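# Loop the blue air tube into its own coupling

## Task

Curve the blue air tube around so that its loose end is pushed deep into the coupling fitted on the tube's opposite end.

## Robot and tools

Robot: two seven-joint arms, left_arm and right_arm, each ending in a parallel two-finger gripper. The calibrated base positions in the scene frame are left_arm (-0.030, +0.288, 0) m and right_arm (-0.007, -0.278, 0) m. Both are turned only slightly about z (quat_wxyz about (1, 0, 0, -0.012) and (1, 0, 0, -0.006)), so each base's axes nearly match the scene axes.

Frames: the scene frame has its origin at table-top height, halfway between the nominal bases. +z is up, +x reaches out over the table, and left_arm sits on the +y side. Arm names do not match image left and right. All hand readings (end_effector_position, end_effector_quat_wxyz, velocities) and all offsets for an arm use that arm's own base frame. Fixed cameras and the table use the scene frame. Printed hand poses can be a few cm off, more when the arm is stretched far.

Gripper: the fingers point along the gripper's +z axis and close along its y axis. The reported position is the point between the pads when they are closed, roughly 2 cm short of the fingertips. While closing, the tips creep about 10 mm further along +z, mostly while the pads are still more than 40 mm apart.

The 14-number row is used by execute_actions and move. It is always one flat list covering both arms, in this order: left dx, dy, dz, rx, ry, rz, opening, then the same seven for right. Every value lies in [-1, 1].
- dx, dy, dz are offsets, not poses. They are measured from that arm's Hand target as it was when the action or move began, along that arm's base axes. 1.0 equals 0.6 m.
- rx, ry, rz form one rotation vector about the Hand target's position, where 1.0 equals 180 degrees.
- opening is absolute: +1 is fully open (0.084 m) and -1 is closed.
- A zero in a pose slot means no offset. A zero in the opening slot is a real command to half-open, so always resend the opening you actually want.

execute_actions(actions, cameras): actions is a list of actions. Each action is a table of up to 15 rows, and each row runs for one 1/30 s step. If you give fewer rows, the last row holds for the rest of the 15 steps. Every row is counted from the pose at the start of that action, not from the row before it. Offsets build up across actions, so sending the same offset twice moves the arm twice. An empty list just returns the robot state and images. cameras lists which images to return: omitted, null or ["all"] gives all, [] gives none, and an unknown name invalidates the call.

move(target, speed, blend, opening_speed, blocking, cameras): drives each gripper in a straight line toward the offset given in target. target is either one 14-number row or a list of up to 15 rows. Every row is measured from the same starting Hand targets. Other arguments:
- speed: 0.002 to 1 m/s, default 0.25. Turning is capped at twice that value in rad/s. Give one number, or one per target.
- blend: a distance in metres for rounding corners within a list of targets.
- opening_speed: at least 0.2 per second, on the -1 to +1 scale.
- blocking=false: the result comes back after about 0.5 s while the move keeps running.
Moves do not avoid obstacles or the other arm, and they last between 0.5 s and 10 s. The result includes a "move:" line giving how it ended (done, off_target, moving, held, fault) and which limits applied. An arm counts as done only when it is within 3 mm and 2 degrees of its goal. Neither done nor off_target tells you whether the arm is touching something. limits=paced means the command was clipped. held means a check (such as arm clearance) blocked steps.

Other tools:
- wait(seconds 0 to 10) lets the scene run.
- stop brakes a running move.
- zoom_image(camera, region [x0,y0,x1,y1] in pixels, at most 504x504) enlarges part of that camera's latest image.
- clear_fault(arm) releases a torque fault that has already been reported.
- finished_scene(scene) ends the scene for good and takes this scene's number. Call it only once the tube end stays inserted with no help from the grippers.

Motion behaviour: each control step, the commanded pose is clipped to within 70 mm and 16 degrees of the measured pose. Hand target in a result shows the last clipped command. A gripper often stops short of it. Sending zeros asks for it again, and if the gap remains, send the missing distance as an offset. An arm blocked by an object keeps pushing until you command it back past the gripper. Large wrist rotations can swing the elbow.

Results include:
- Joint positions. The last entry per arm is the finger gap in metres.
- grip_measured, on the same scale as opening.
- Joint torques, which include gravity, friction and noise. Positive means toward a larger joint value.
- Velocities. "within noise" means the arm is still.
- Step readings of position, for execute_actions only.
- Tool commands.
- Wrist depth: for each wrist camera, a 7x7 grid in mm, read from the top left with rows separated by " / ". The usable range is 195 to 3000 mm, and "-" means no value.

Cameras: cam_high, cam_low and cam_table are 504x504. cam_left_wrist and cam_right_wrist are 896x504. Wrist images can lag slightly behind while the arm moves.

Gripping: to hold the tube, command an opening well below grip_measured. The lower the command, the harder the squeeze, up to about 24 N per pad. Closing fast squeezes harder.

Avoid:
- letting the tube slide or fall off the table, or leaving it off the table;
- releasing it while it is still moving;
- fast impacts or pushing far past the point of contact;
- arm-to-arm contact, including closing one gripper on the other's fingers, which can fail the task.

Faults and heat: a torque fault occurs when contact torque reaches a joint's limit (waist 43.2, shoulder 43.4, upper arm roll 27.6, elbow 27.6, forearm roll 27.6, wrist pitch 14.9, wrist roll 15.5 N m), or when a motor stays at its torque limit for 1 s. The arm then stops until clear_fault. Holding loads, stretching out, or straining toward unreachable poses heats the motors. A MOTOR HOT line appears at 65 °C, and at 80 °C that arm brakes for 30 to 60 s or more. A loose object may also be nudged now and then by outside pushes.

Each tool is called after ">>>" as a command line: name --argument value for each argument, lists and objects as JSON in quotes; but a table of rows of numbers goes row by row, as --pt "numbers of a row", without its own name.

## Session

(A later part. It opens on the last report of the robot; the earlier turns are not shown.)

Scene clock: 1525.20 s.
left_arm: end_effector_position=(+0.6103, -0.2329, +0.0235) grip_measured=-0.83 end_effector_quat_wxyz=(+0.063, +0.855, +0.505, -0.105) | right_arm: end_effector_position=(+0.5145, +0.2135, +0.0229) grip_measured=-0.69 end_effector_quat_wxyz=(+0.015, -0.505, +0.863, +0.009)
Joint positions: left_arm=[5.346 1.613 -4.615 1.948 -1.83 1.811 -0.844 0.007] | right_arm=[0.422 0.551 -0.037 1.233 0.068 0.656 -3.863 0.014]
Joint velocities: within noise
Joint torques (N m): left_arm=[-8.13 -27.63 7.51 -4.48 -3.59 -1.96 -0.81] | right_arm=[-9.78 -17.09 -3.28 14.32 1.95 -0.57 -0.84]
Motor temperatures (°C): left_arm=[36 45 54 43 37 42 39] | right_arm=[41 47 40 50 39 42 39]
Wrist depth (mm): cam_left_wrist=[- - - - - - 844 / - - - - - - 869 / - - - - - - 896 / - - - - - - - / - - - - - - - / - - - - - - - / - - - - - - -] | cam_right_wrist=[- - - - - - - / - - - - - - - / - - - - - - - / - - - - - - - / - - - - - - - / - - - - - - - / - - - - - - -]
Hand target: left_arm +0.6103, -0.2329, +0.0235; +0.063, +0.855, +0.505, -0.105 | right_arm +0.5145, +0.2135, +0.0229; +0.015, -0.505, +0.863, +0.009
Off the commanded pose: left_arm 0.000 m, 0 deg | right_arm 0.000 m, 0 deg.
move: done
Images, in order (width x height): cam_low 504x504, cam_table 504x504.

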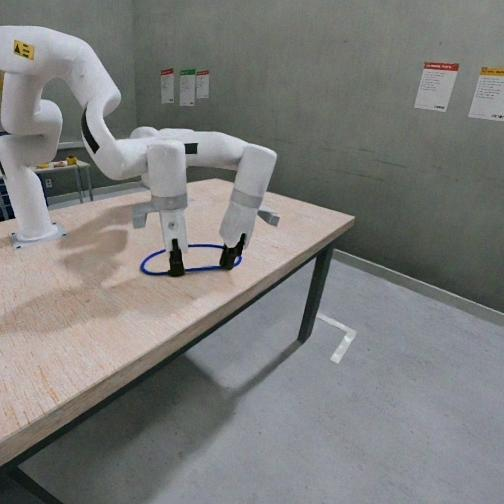

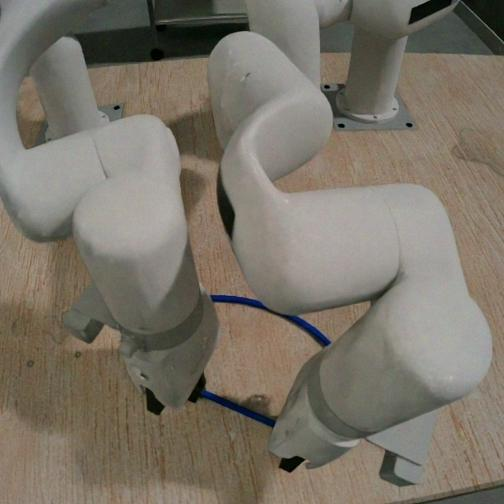

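>>> move --target '[-0.0032,-0.0059,0,0,0,0,-1,0,0,0,0,0,0,-1]' --speed 0.02 --cameras '["cam_low","cam_table"]'

>>> zoom_image --camera "cam_low" --region '[164, 254, 204, 284]'

>>> zoom_image --camera "cam_table" --region '[184, 374, 224, 409]'

>>> zoom_image --camera "cam_low" --region '[134, 233, 264, 303]'

>>> zoom_image --camera "cam_table" --region '[180, 370, 300, 450]'

Scene clock: 1534.13 s.
left_arm: end_effector_position=(+0.6084, -0.2364, +0.0235) grip_measured=-0.83 end_effector_quat_wxyz=(+0.063, +0.855, +0.505, -0.105) | right_arm: end_effector_position=(+0.5145, +0.2135, +0.0229) grip_measured=-0.69 end_effector_quat_wxyz=(+0.015, -0.505, +0.863, +0.009)
Joint positions: left_arm=[5.337 1.613 -4.615 1.942 -1.83 1.81 -0.848 0.007] | right_arm=[0.422 0.551 -0.037 1.233 0.068 0.656 -3.863 0.014]
Joint velocities: within noise
Joint torques (N m): left_arm=[-8.23 -27.51 7.52 -4.29 -3.53 -1.81 -0.77] | right_arm=[-9.24 -16.82 -3.13 14.64 1.88 -0.52 -0.85]
Motor temperatures (°C): left_arm=[36 45 53 43 37 42 39] | right_arm=[41 47 40 52 39 42 39]
Wrist depth (mm): cam_left_wrist=[- - - - - - 846 / - - - - - - 865 / - - - - - - 892 / - - - - - - - / - - - - - - - / - - - - - - - / - - - - - - -] | cam_right_wrist=[- - - - - - - / - - - - - - - / - - - - - - - / - - - - - - - / - - - - - - - / - - - - - - - / - - - - - - -]
Hand target: left_arm +0.6084, -0.2365, +0.0235; +0.063, +0.855, +0.505, -0.105 | right_arm +0.5145, +0.2135, +0.0229; +0.015, -0.505, +0.863, +0.009
Off the commanded pose: left_arm 0.000 m, 0 deg | right_arm 0.000 m, 0 deg.
move: done
Images, in order (width x height): cam_low 504x504, cam_table 504x504.

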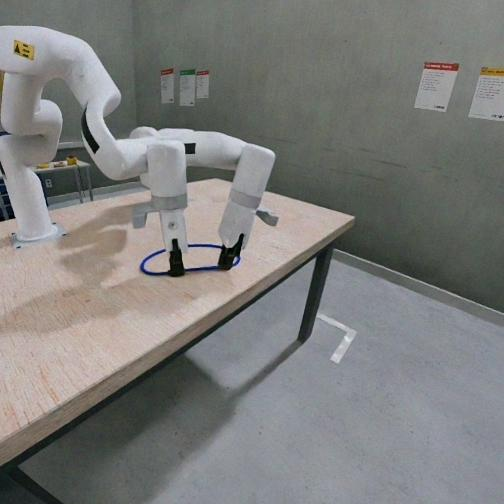

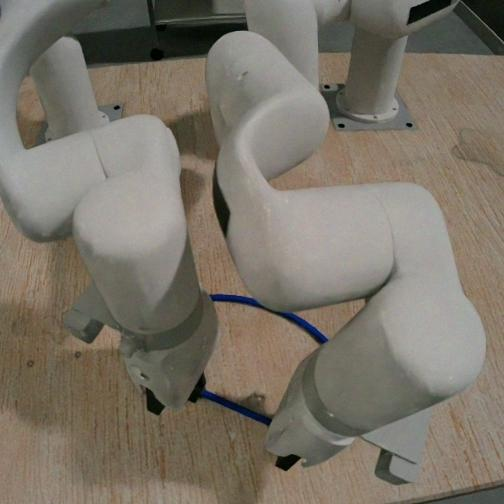

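Scaled by 12.600 from the camera's 504x504 image, which has a finer 720x720 frame.

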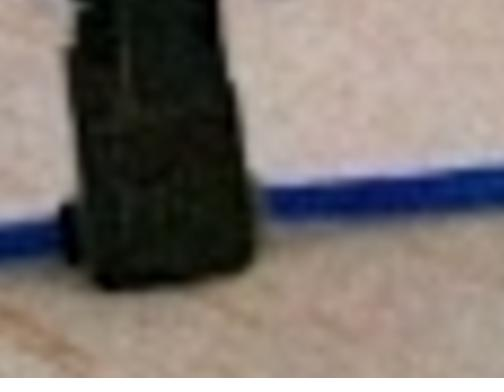

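Scaled by 12.600 from the camera's 504x504 image, which has a finer 720x720 frame.

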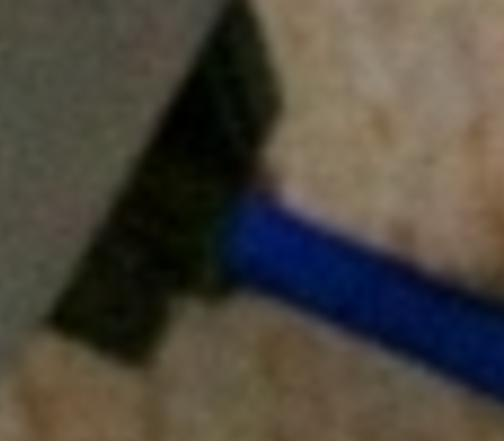

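Scaled by 3.877 from the camera's 504x504 image, which has a finer 720x720 frame.

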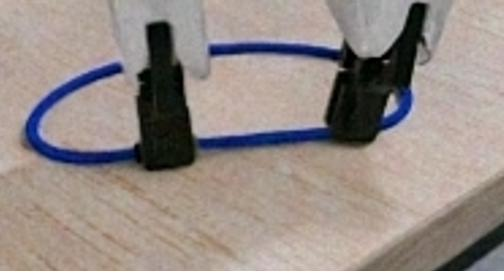

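Scaled by 4.200 from the camera's 504x504 image, which has a finer 720x720 frame.

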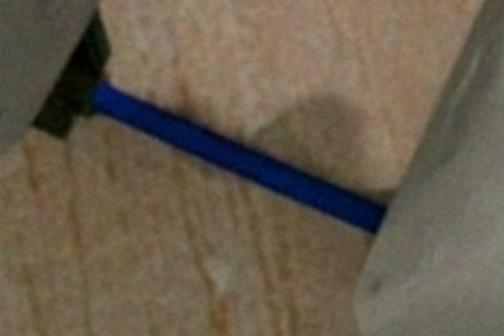

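>>> move --target '[-0.0048,-0.0088,0,0,0,0,-1,0,0,0,0,0,0,-1]' --speed 0.02 --cameras '["cam_low","cam_table"]'

>>> zoom_image --camera "cam_low" --region '[154, 244, 244, 294]'

>>> zoom_image --camera "cam_table" --region '[180, 370, 300, 450]'

>>> move --target '[-0.0048,-0.0088,0,0,0,0,-1,0,0,0,0,0,0,-1]' --speed 0.02 --cameras '["cam_low","cam_table"]'

>>> zoom_image --camera "cam_low" --region '[154, 244, 244, 294]'

>>> zoom_image --camera "cam_table" --region '[180, 370, 300, 450]'

Scene clock: 1540.53 s.
left_arm: end_effector_position=(+0.6055, -0.2417, +0.0235) grip_measured=-0.83 end_effector_quat_wxyz=(+0.063, +0.855, +0.505, -0.105) | right_arm: end_effector_position=(+0.5145, +0.2134, +0.0229) grip_measured=-0.69 end_effector_quat_wxyz=(+0.015, -0.505, +0.863, +0.009)
Joint positions: left_arm=[5.322 1.614 -4.616 1.932 -1.831 1.809 -0.853 0.007] | right_arm=[0.422 0.551 -0.037 1.233 0.068 0.656 -3.863 0.014]
Joint velocities: within noise
Joint torques (N m): left_arm=[-9.28 -27.93 7.28 -3.15 -3.86 -1.69 -0.82] | right_arm=[-8.38 -17.43 -2.55 14.64 1.89 -0.92 -0.8]
Motor temperatures (°C): left_arm=[36 45 52 43 37 42 39] | right_arm=[41 47 40 53 39 41 39]
Wrist depth (mm): cam_left_wrist=[- - - - - - 849 / - - - - - - 864 / - - - - - - - / - - - - - - - / - - - - - - - / - - - - - - - / - - - - - - -] | cam_right_wrist=[- - - - - - - / - - - - - - - / - - - - - - - / - - - - - - - / - - - - - - - / - - - - - - - / - - - - - - -]
Hand target: left_arm +0.6055, -0.2417, +0.0235; +0.063, +0.855, +0.505, -0.105 | right_arm +0.5145, +0.2135, +0.0229; +0.015, -0.505, +0.863, +0.009
Off the commanded pose: left_arm 0.000 m, 0 deg | right_arm 0.000 m, 0 deg.
move: done
Images, in order (width x height): cam_low 504x504, cam_table 504x504.

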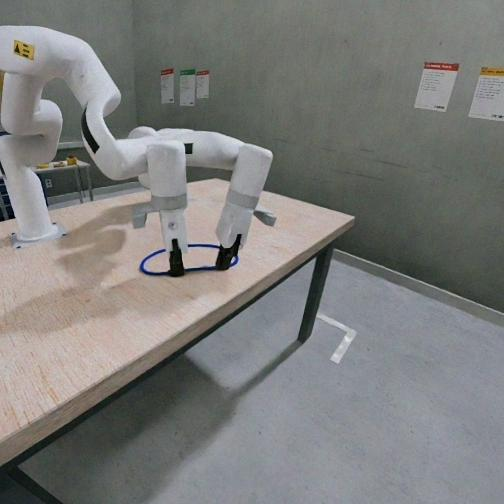

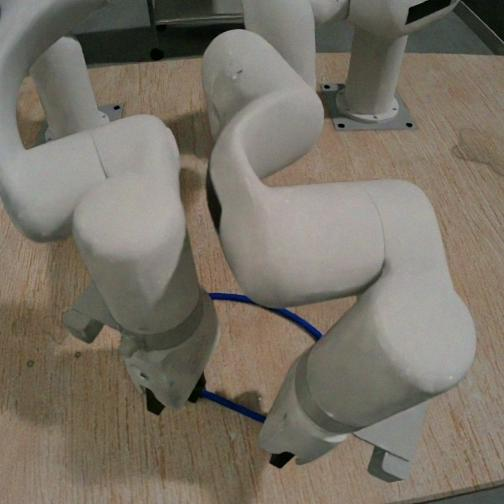

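Scaled by 5.600 from the camera's 504x504 image, which has a finer 720x720 frame.

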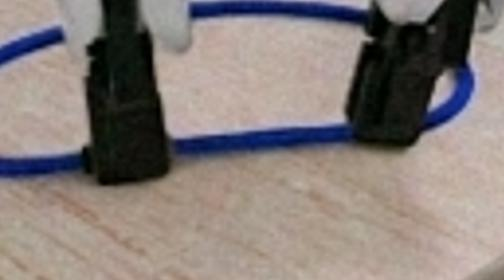

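Scaled by 4.200 from the camera's 504x504 image, which has a finer 720x720 frame.

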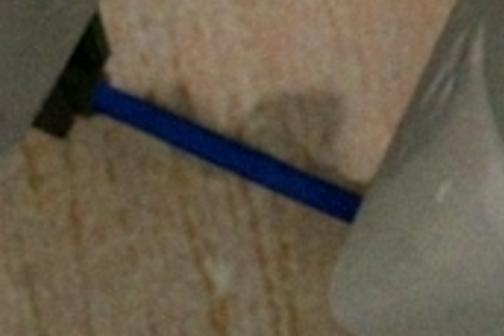

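Scene clock: 1541.30 s.
left_arm: end_effector_position=(+0.6027, -0.2468, +0.0234) grip_measured=-0.83 end_effector_quat_wxyz=(+0.063, +0.854, +0.505, -0.105) | right_arm: end_effector_position=(+0.5145, +0.2134, +0.0229) grip_measured=-0.69 end_effector_quat_wxyz=(+0.015, -0.505, +0.863, +0.009)
Joint positions: left_arm=[5.308 1.614 -4.616 1.924 -1.831 1.808 -0.859 0.007] | right_arm=[0.422 0.551 -0.037 1.233 0.068 0.656 -3.863 0.014]
Joint velocities: within noise
Joint torques (N m): left_arm=[-14.19 -29.37 6.4 -0.27 -4.58 -0.72 -0.93] | right_arm=[-6.01 -18.28 -0.21 14.58 2.07 -1.72 -0.83]
Motor temperatures (°C): left_arm=[36 45 52 43 37 42 39] | right_arm=[41 47 40 53 39 41 39]
Wrist depth (mm): cam_left_wrist=[- - - - - - 847 / - - - - - - 873 / - - - - - - - / - - - - - - - / - - - - - - - / - - - - - - - / - - - - - - -] | cam_right_wrist=[- - - - - - - / - - - - - - - / - - - - - - - / - - - - - - - / - - - - - - - / - - - - - - - / - - - - - - -]
Hand target: left_arm +0.6026, -0.2470, +0.0235; +0.063, +0.855, +0.505, -0.105 | right_arm +0.5145, +0.2135, +0.0229; +0.015, -0.505, +0.863, +0.009
Off the commanded pose: left_arm 0.000 m, 0 deg | right_arm 0.000 m, 0 deg.
move: done
Images, in order (width x height): cam_low 504x504, cam_table 504x504.

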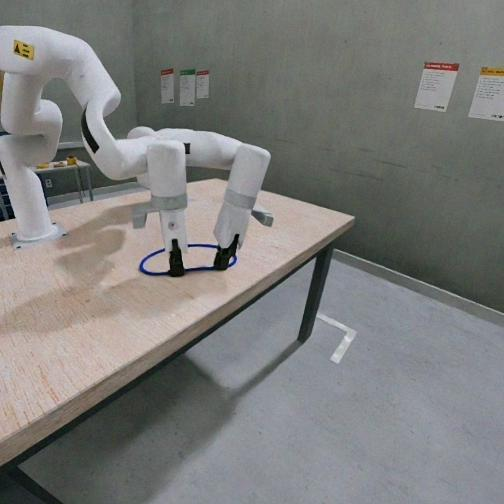

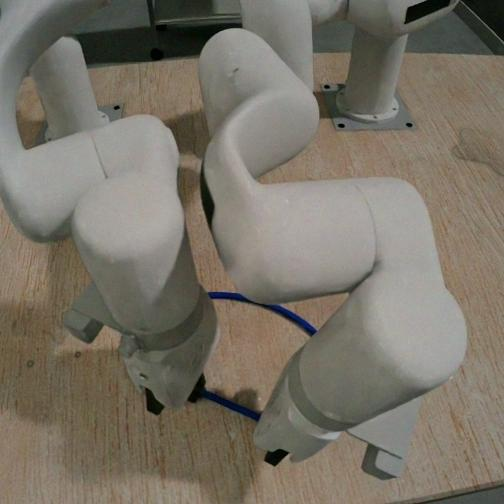

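Scaled by 5.600 from the camera's 504x504 image, which has a finer 720x720 frame.

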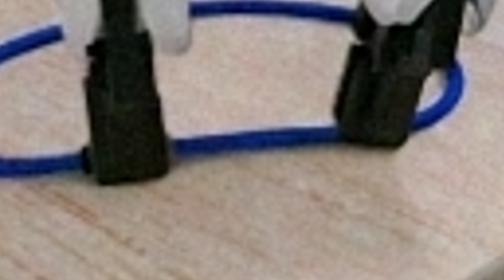

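Scaled by 4.200 from the camera's 504x504 image, which has a finer 720x720 frame.

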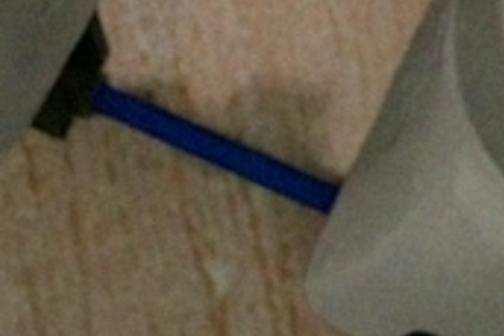

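>>> move --target '[-0.0040,-0.0073,0,0,0,0,-1,0,0,0,0,0,0,-1]' --speed 0.015 --cameras '["cam_low","cam_table"]'

>>> zoom_image --camera "cam_low" --region '[154, 244, 244, 294]'

>>> zoom_image --camera "cam_table" --region '[180, 370, 300, 450]'

Scene clock: 1545.23 s.
left_arm: end_effector_position=(+0.6002, -0.2513, +0.0235) grip_measured=-0.83 end_effector_quat_wxyz=(+0.063, +0.854, +0.505, -0.105) | right_arm: end_effector_position=(+0.5145, +0.2134, +0.0229) grip_measured=-0.69 end_effector_quat_wxyz=(+0.015, -0.505, +0.863, +0.009)
Joint positions: left_arm=[5.296 1.614 -4.617 1.917 -1.831 1.807 -0.863 0.007] | right_arm=[0.422 0.551 -0.037 1.233 0.068 0.656 -3.863 0.014]
Joint velocities: within noise
Joint torques (N m): left_arm=[-23.07 -32.24 4.7 5.89 -8.13 0.97 -0.9] | right_arm=[13.78 -22.24 7.2 17.97 2.55 -4.69 -0.87]
Motor temperatures (°C): left_arm=[36 45 51 43 37 42 39] | right_arm=[41 47 41 53 39 42 39]
Wrist depth (mm): cam_left_wrist=[- - - - - - 846 / - - - - - - - / - - - - - - - / - - - - - - - / - - - - - - - / - - - - - - - / - - - - - - -] | cam_right_wrist=[- - - - - - - / - - - - - - - / - - - - - - - / - - - - - - - / - - - - - - - / - - - - - - - / - - - - - - -]
Hand target: left_arm +0.6002, -0.2514, +0.0235; +0.063, +0.855, +0.505, -0.105 | right_arm +0.5145, +0.2135, +0.0229; +0.015, -0.505, +0.863, +0.009
Off the commanded pose: left_arm 0.000 m, 0 deg | right_arm 0.000 m, 0 deg.
move: done
Images, in order (width x height): cam_low 504x504, cam_table 504x504.

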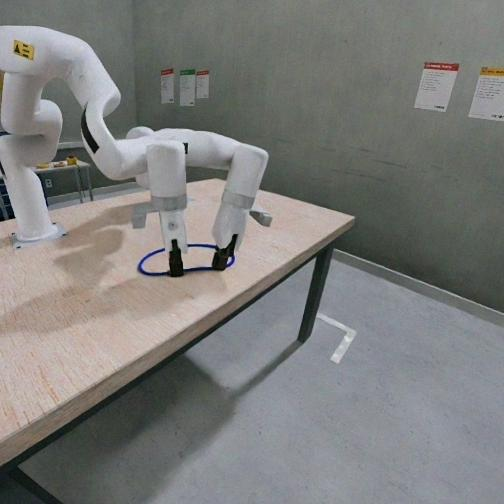

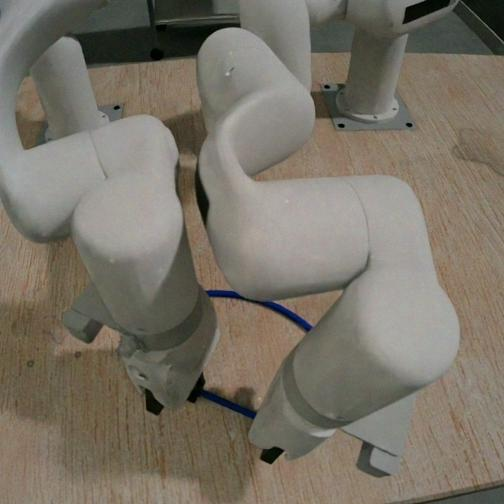

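Scaled by 5.600 from the camera's 504x504 image, which has a finer 720x720 frame.

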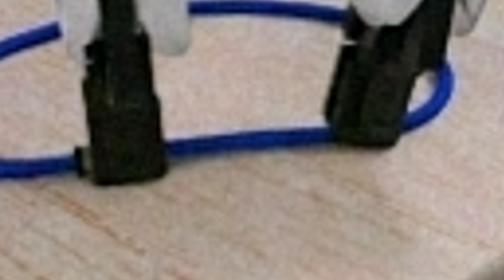

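Scaled by 4.200 from the camera's 504x504 image, which has a finer 720x720 frame.

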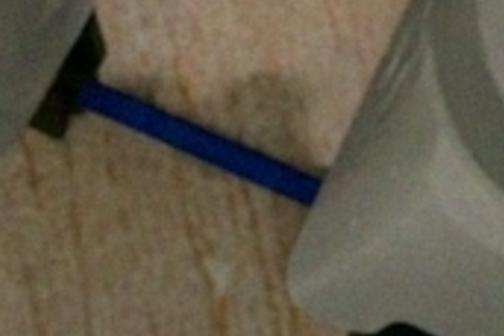

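>>> move --target '[0,0,0,0,0,0,-0.3,0,0,0,0,0,0,-1]' --speed 0.02 --opening_speed 0.3 --cameras '["cam_low","cam_table"]'

>>> zoom_image --camera "cam_low" --region '[134, 234, 254, 294]'

>>> zoom_image --camera "cam_table" --region '[180, 370, 300, 450]'

Scene clock: 1555.10 s.
left_arm: end_effector_position=(+0.6002, -0.2514, +0.0234) grip_measured=-0.32 end_effector_quat_wxyz=(+0.063, +0.855, +0.505, -0.105) | right_arm: end_effector_position=(+0.5145, +0.2135, +0.0229) grip_measured=-0.69 end_effector_quat_wxyz=(+0.015, -0.505, +0.863, +0.009)
Joint positions: left_arm=[5.296 1.614 -4.617 1.917 -1.832 1.808 -0.863 0.03] | right_arm=[0.422 0.551 -0.037 1.233 0.068 0.656 -3.863 0.014]
Joint velocities: within noise
Joint torques (N m): left_arm=[10.23 -27.38 12.57 -6.48 -2.66 -2.72 -0.87] | right_arm=[-5.67 -27.64 -2.36 9.6 2.17 0.19 -0.85]
Motor temperatures (°C): left_arm=[36 45 50 44 37 42 39] | right_arm=[41 48 41 57 39 44 39]
Wrist depth (mm): cam_left_wrist=[- - - - - - 845 / - - - - - - - / - - - - - - - / - - - - - - - / - - - - - - - / - - - - - - - / - - - - - - -] | cam_right_wrist=[- - - - - - - / - - - - - - - / - - - - - - - / - - - - - - - / - - - - - - - / - - - - - - - / - - - - - - -]
Hand target: left_arm +0.6002, -0.2514, +0.0235; +0.063, +0.855, +0.505, -0.105 | right_arm +0.5145, +0.2135, +0.0229; +0.015, -0.505, +0.863, +0.009
Off the commanded pose: left_arm 0.000 m, 0 deg | right_arm 0.000 m, 0 deg.
move: done
Images, in order (width x height): cam_low 504x504, cam_table 504x504.

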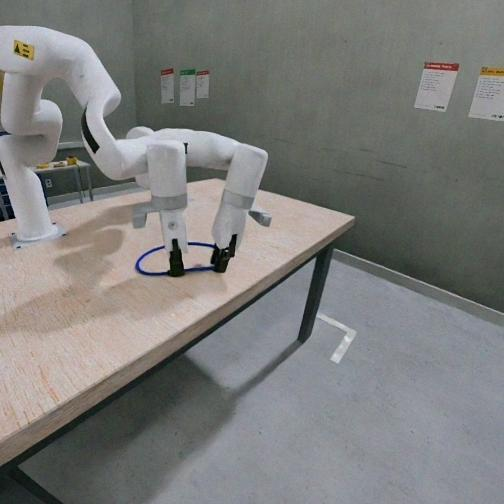

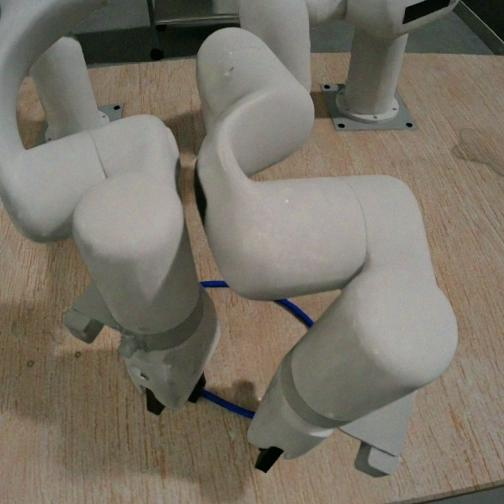

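Scaled by 4.200 from the camera's 504x504 image, which has a finer 720x720 frame.

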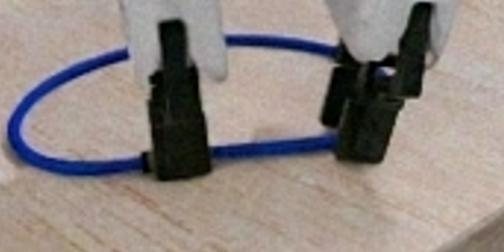

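Scaled by 4.200 from the camera's 504x504 image, which has a finer 720x720 frame.

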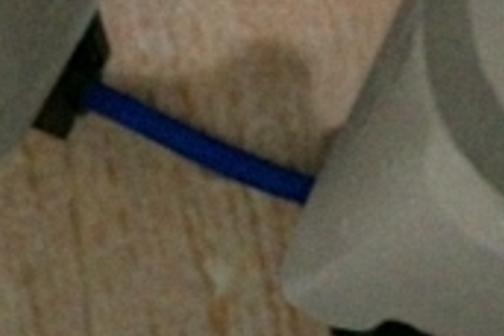

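>>> move --target '[0,0,0,0,0,0,0.2,0,0,0,0,0,0,-1]' --speed 0.02 --opening_speed 0.3 --cameras '["cam_low","cam_table","cam_left_wrist"]'

>>> zoom_image --camera "cam_low" --region '[134, 234, 254, 294]'

>>> zoom_image --camera "cam_table" --region '[180, 370, 300, 450]'

Scene clock: 1564.10 s.
left_arm: end_effector_position=(+0.6002, -0.2514, +0.0234) grip_measured=+0.19 end_effector_quat_wxyz=(+0.063, +0.855, +0.505, -0.105) | right_arm: end_effector_position=(+0.5145, +0.2135, +0.0229) grip_measured=-0.69 end_effector_quat_wxyz=(+0.015, -0.505, +0.863, +0.009)
Joint positions: left_arm=[5.296 1.614 -4.616 1.917 -1.832 1.808 -0.863 0.052] | right_arm=[0.422 0.551 -0.037 1.233 0.068 0.656 -3.863 0.014]
Joint velocities: within noise
Joint torques (N m): left_arm=[7.26 -36.43 13.34 -6.43 -2.39 -2.73 -1.02] | right_arm=[-8.09 -27.86 -2.63 9.44 2.05 -0.18 -0.86]
Motor temperatures (°C): left_arm=[36 46 52 44 37 43 39] | right_arm=[41 48 41 54 39 43 39]
Wrist depth (mm): cam_left_wrist=[- - - - - - 843 / - - - - - - - / - - - - - - - / - - - - - - - / - - - - - - - / - - - - - - - / - - - - - - -] | cam_right_wrist=[- - - - - - - / - - - - - - - / - - - - - - - / - - - - - - - / - - - - - - - / - - - - - - - / - - - - - - -]
Hand target: left_arm +0.6002, -0.2514, +0.0235; +0.063, +0.855, +0.505, -0.105 | right_arm +0.5145, +0.2135, +0.0229; +0.015, -0.505, +0.863, +0.009
Off the commanded pose: left_arm 0.000 m, 0 deg | right_arm 0.000 m, 0 deg.
move: done
camera_calibration:
cam_left_wrist: T_world_to_cam=[[0.883186, -0.46851, 0.0219197, -0.621645], [-0.458208, -0.8519, 0.253597, 0.122401], [-0.100139, -0.234017, -0.967062, 0.152962], [0, 0, 0, 1]] pos_world=[0.620431, -0.151177, 0.13051]
Images, in order (width x height): cam_low 504x504, cam_table 504x504, cam_left_wrist 896x504.

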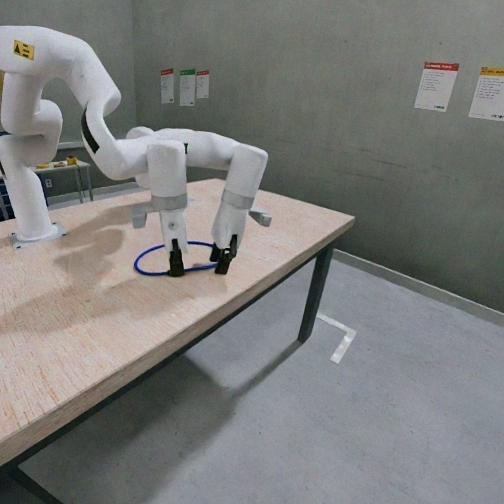

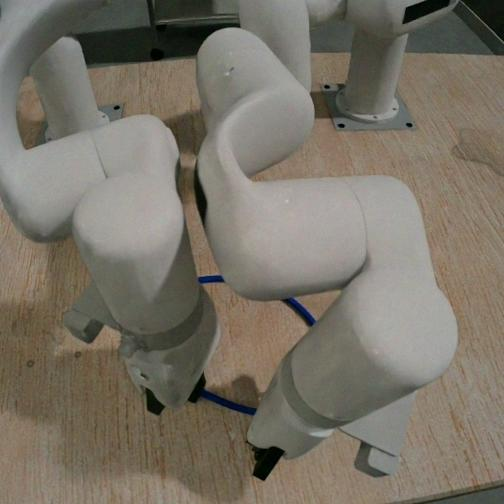

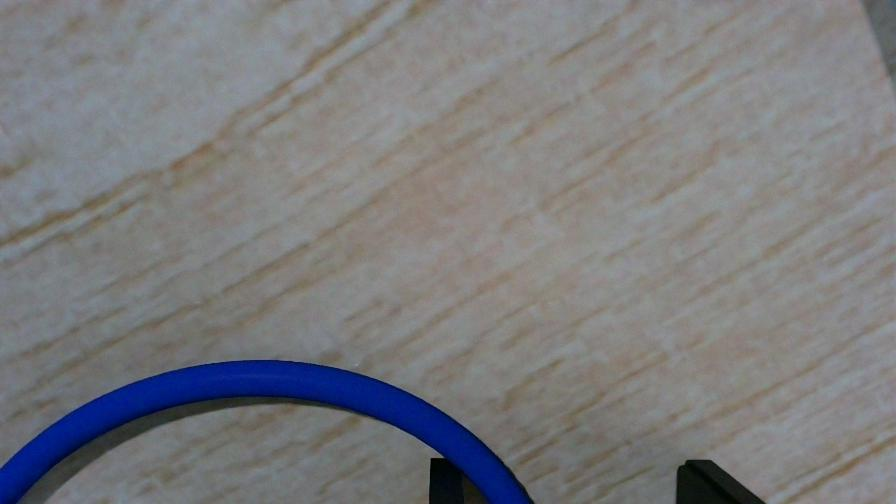

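Scaled by 4.200 from the camera's 504x504 image, which has a finer 720x720 frame.

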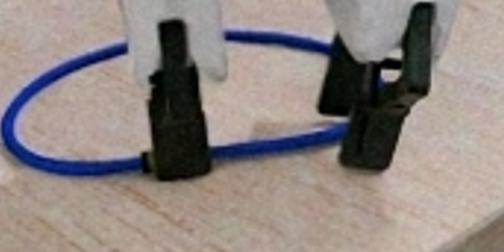

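Scaled by 4.200 from the camera's 504x504 image, which has a finer 720x720 frame.

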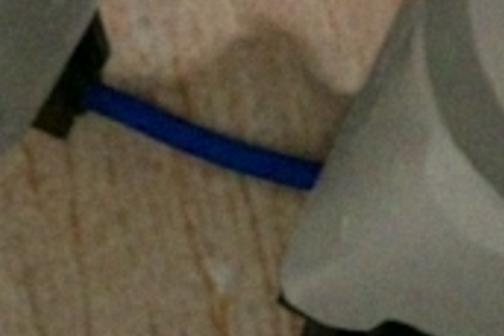

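>>> move --target '[-0.0293,0.016,0,0,0,0,0.2,0,0,0,0,0,0,-1]' --speed 0.02 --cameras '["cam_low","cam_table","cam_left_wrist"]'

>>> zoom_image --camera "cam_low" --region '[124, 234, 244, 294]'

>>> zoom_image --camera "cam_table" --region '[180, 350, 300, 430]'

Scene clock: 1570.50 s.
left_arm: end_effector_position=(+0.5827, -0.2418, +0.0235) grip_measured=+0.19 end_effector_quat_wxyz=(+0.063, +0.855, +0.505, -0.105) | right_arm: end_effector_position=(+0.5145, +0.2134, +0.0229) grip_measured=-0.69 end_effector_quat_wxyz=(+0.015, -0.505, +0.863, +0.009)
Joint positions: left_arm=[5.226 1.621 -4.616 1.79 -1.82 1.825 -0.809 0.052] | right_arm=[0.422 0.551 -0.037 1.233 0.068 0.656 -3.863 0.014]
Joint velocities: within noise
Joint torques (N m): left_arm=[-4.84 -27.3 13.26 -6.98 4.56 0.66 1.56] | right_arm=[-7.58 -27.65 -2.29 9.64 2.08 -0.91 -0.81]
Motor temperatures (°C): left_arm=[36 46 53 44 37 43 39] | right_arm=[41 49 41 52 39 43 39]
Wrist depth (mm): cam_left_wrist=[- - - - - - - / - - - - - - - / - - - - - - - / - - - - - - - / - - - - - - - / - - - - - - - / - - - - - - -] | cam_right_wrist=[- - - - - - - / - - - - - - - / - - - - - - - / - - - - - - - / - - - - - - - / - - - - - - - / - - - - - - -]
Hand target: left_arm +0.5826, -0.2418, +0.0235; +0.063, +0.855, +0.505, -0.105 | right_arm +0.5145, +0.2135, +0.0229; +0.015, -0.505, +0.863, +0.009
Off the commanded pose: left_arm 0.000 m, 0 deg | right_arm 0.000 m, 0 deg.
move: done
camera_calibration:
cam_left_wrist: T_world_to_cam=[[0.883195, -0.46849, 0.0220051, -0.601707], [-0.458212, -0.851911, 0.253553, 0.122543], [-0.10004, -0.234019, -0.967071, 0.153495], [0, 0, 0, 1]] pos_world=[0.602931, -0.141577, 0.13061]
Images, in order (width x height): cam_low 504x504, cam_table 504x504, cam_left_wrist 896x504.

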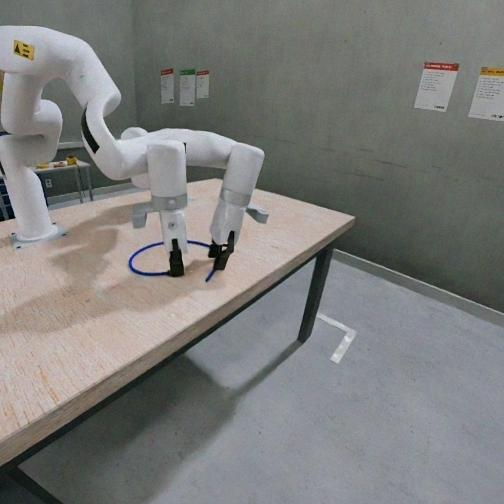

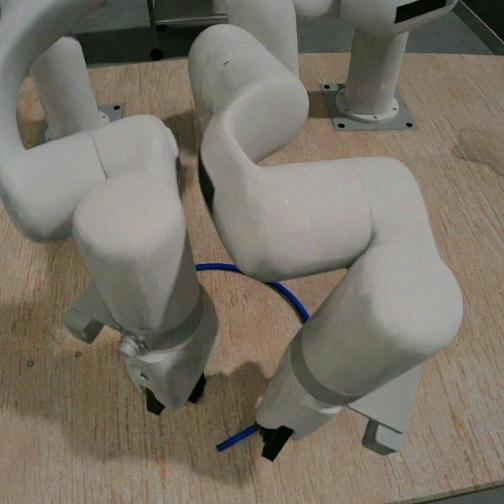

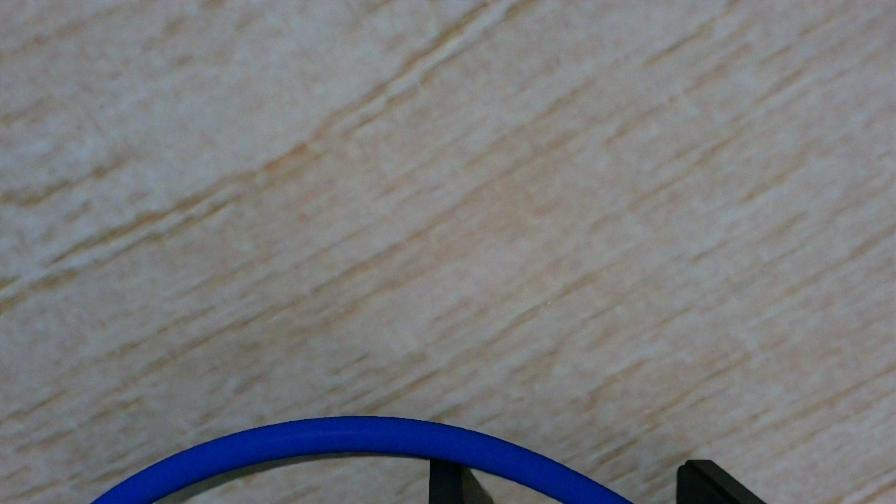

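Scaled by 4.200 from the camera's 504x504 image, which has a finer 720x720 frame.

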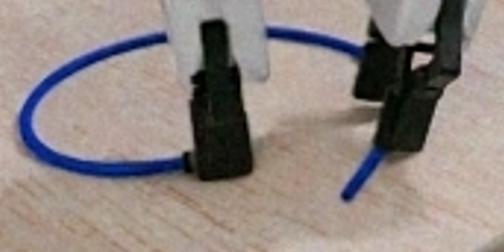

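Scaled by 4.200 from the camera's 504x504 image, which has a finer 720x720 frame.

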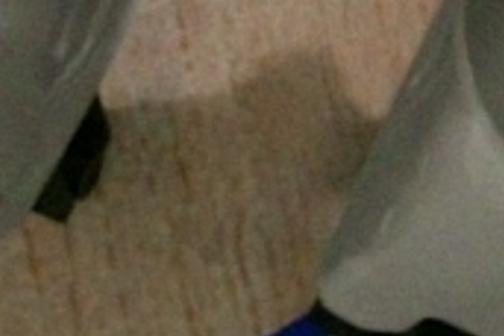

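>>> move --target '[0,0,0,0,0,0,-1,0,0,0,0,0,0,-1]' --speed 0.02 --opening_speed 0.4 --cameras '["cam_low","cam_table","cam_left_wrist"]'

>>> zoom_image --camera "cam_low" --region '[124, 234, 244, 294]'

Scene clock: 1602.97 s.
left_arm: end_effector_position=(+0.5828, -0.2419, +0.0238) grip_measured=-0.73 end_effector_quat_wxyz=(+0.063, +0.855, +0.505, -0.105) | right_arm: end_effector_position=(+0.5145, +0.2134, +0.0229) grip_measured=-0.69 end_effector_quat_wxyz=(+0.015, -0.505, +0.863, +0.009)
Joint positions: left_arm=[5.226 1.621 -4.616 1.79 -1.82 1.825 -0.809 0.012] | right_arm=[0.422 0.551 -0.037 1.233 0.068 0.656 -3.863 0.014]
Joint velocities: within noise
Joint torques (N m): left_arm=[2.24 -1.16 -2.36 -2.61 2.27 3.25 1.09] | right_arm=[-2.46 -26.98 -0.51 9.76 2.17 -2 -0.2]
Motor temperatures (°C): left_arm=[35 45 52 44 37 42 39] | right_arm=[41 50 40 49 39 42 39]
Wrist depth (mm): cam_left_wrist=[- - - - - - - / - - - - - - - / - - - - - - - / - - - - - - - / - - - - - - - / - - - - - - - / - - - - - - -] | cam_right_wrist=[- - - - - - - / - - - - - - - / - - - - - - - / - - - - - - - / - - - - - - - / - - - - - - - / - - - - - - -]
Hand target: left_arm +0.5826, -0.2418, +0.0235; +0.063, +0.855, +0.505, -0.105 | right_arm +0.5145, +0.2135, +0.0229; +0.015, -0.505, +0.863, +0.009
Off the commanded pose: left_arm 0.000 m, 0 deg | right_arm 0.000 m, 0 deg.
move: done
camera_calibration:
cam_left_wrist: T_world_to_cam=[[0.883167, -0.468516, 0.0225681, -0.601822], [-0.458375, -0.851841, 0.253493, 0.122497], [-0.0995411, -0.234221, -0.967074, 0.153433], [0, 0, 0, 1]] pos_world=[0.602932, -0.141678, 0.130911]
Images, in order (width x height): cam_low 504x504, cam_table 504x504, cam_left_wrist 896x504.

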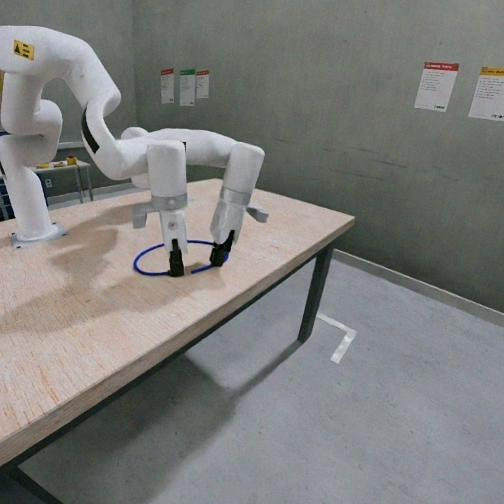

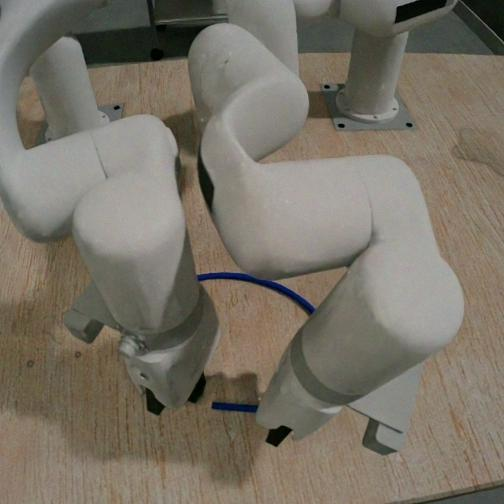

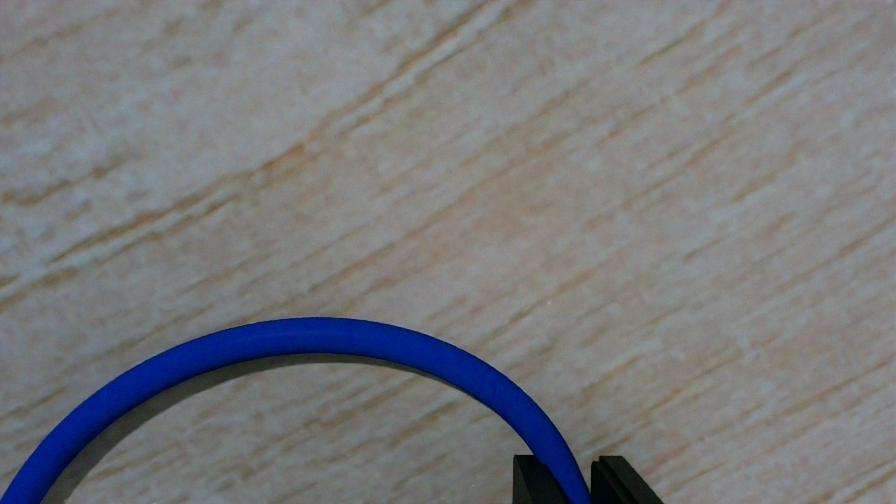

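Scaled by 4.200 from the camera's 504x504 image, which has a finer 720x720 frame.

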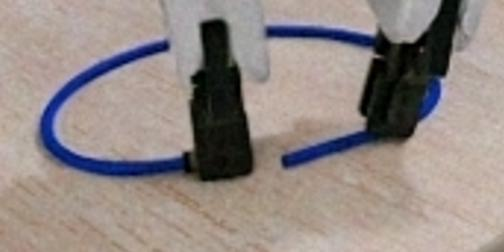

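>>> move --pt "0 0 0 0 0 0 -0.6 0 0 0 0 0 0 -1" --pt "0 0 0 0 0 0.13 -0.6 0 0 0 0 0 0 -1" --pt "0 0 0 0 0 0.13 -1 0 0 0 0 0 0 -1" --speed 0.08 --opening_speed 0.5

>>> zoom_image --camera "cam_low" --region '[124, 234, 244, 294]'

>>> zoom_image --camera "cam_table" --region '[150, 350, 310, 470]'

Scene clock: 1617.93 s.
left_arm: end_effector_position=(+0.5826, -0.2418, +0.0234) grip_measured=-0.80 end_effector_quat_wxyz=(+0.083, +0.734, +0.668, -0.090) | right_arm: end_effector_position=(+0.5145, +0.2134, +0.0229) grip_measured=-0.69 end_effector_quat_wxyz=(+0.015, -0.505, +0.863, +0.009)
Joint positions: left_arm=[5.135 1.621 -4.642 1.647 -1.852 1.737 -1.16 0.009] | right_arm=[0.422 0.551 -0.037 1.233 0.068 0.656 -3.863 0.014]
Joint velocities: within noise
Joint torques (N m): left_arm=[-4.59 -23.8 8.54 -2.91 1.48 -0.5 -0.56] | right_arm=[3.51 -26.6 0.23 9.6 1.58 -2.11 0.48]
Motor temperatures (°C): left_arm=[36 44 50 43 37 43 39] | right_arm=[41 50 40 49 39 42 39]
Wrist depth (mm): cam_left_wrist=[- - - - - - - / - - - - - - - / - - - - - - - / - - - - - - - / - - - - - - - / - - - - - - - / - - - - - - -] | cam_right_wrist=[- - - - - - - / - - - - - - - / - - - - - - - / - - - - - - - / - - - - - - - / - - - - - - - / - - - - - - -]
Hand target: left_arm +0.5826, -0.2418, +0.0235; +0.083, +0.734, +0.668, -0.090 | right_arm +0.5145, +0.2135, +0.0229; +0.015, -0.505, +0.863, +0.009
Off the commanded pose: left_arm 0.000 m, 0 deg | right_arm 0.000 m, 0 deg.
move: done
camera_calibration:
cam_left_wrist: T_world_to_cam=[[0.996622, -0.0791122, 0.0220314, -0.573586], [-0.0821142, -0.96383, 0.253552, -0.12361], [0.00117544, -0.254505, -0.967071, 0.0894779], [0, 0, 0, 1]] pos_world=[0.561393, -0.141744, 0.13051]
cam_right_wrist: T_world_to_cam=[[-0.86571, 0.500466, 0.00893631, 0.372041], [0.500326, 0.864664, 0.0450475, -0.380439], [0.0148178, 0.0434692, -0.998945, 0.138606], [0, 0, 0, 1]] pos_world=[0.51037, 0.136734, 0.152273]

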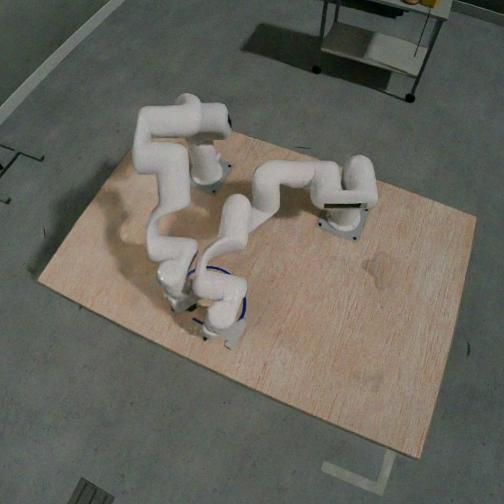

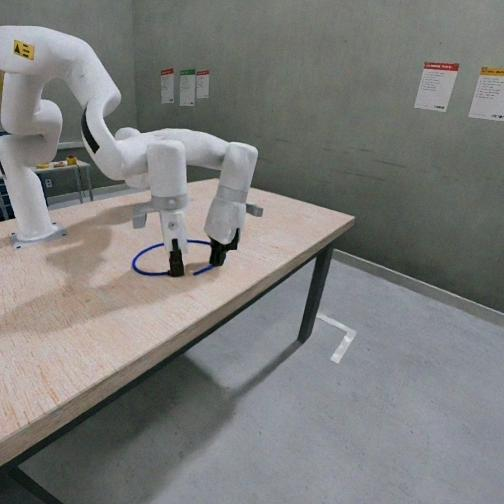

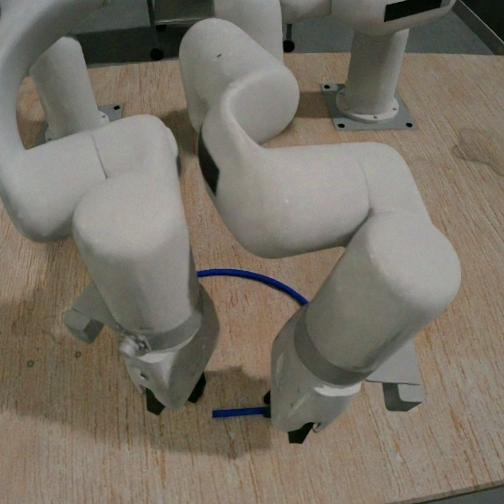

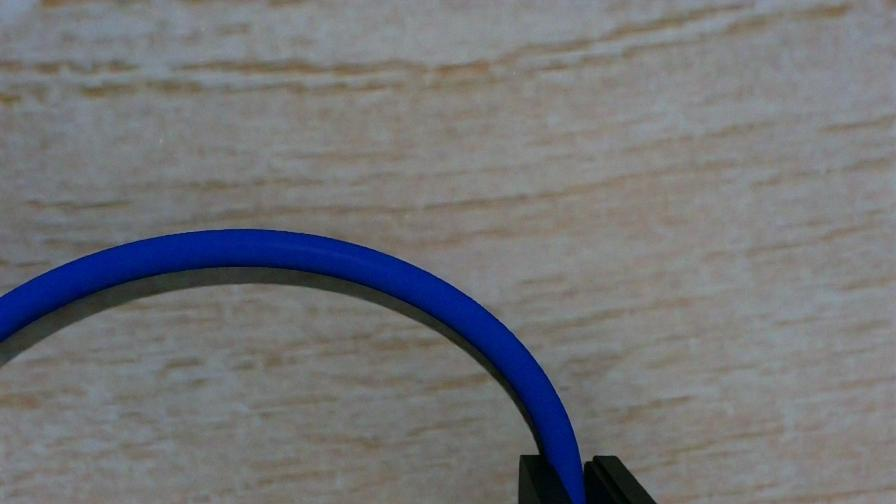

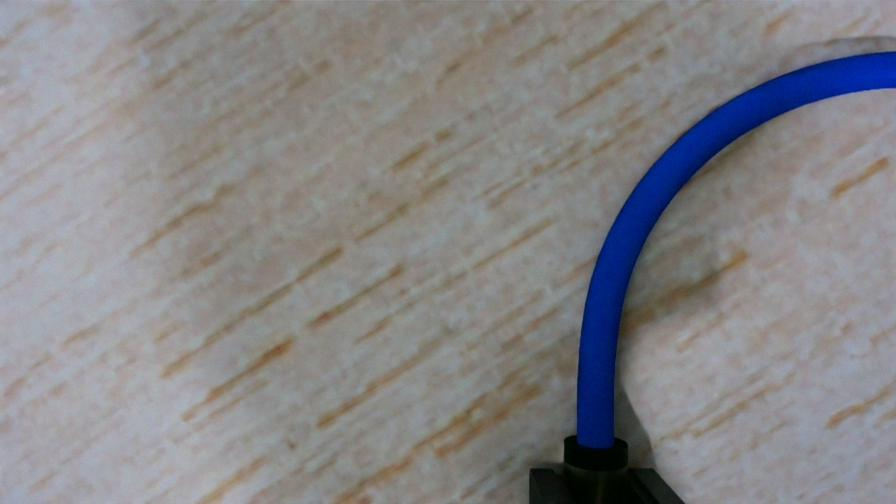

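Scaled by 4.200 from the camera's 504x504 image, which has a finer 720x720 frame.

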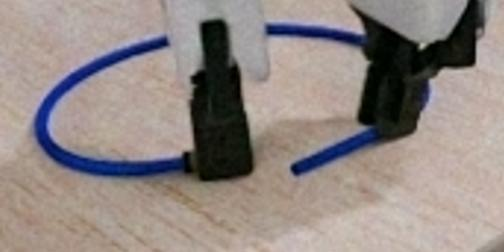

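Scaled by 3.150 from the camera's 504x504 image, which has a finer 720x720 frame.

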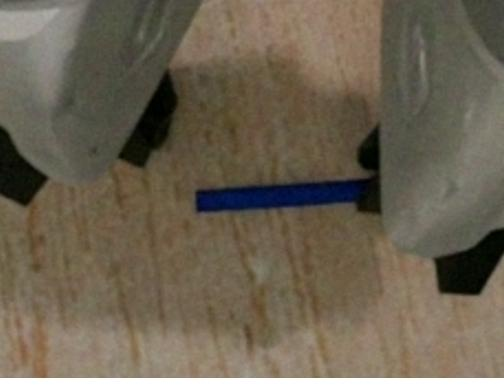

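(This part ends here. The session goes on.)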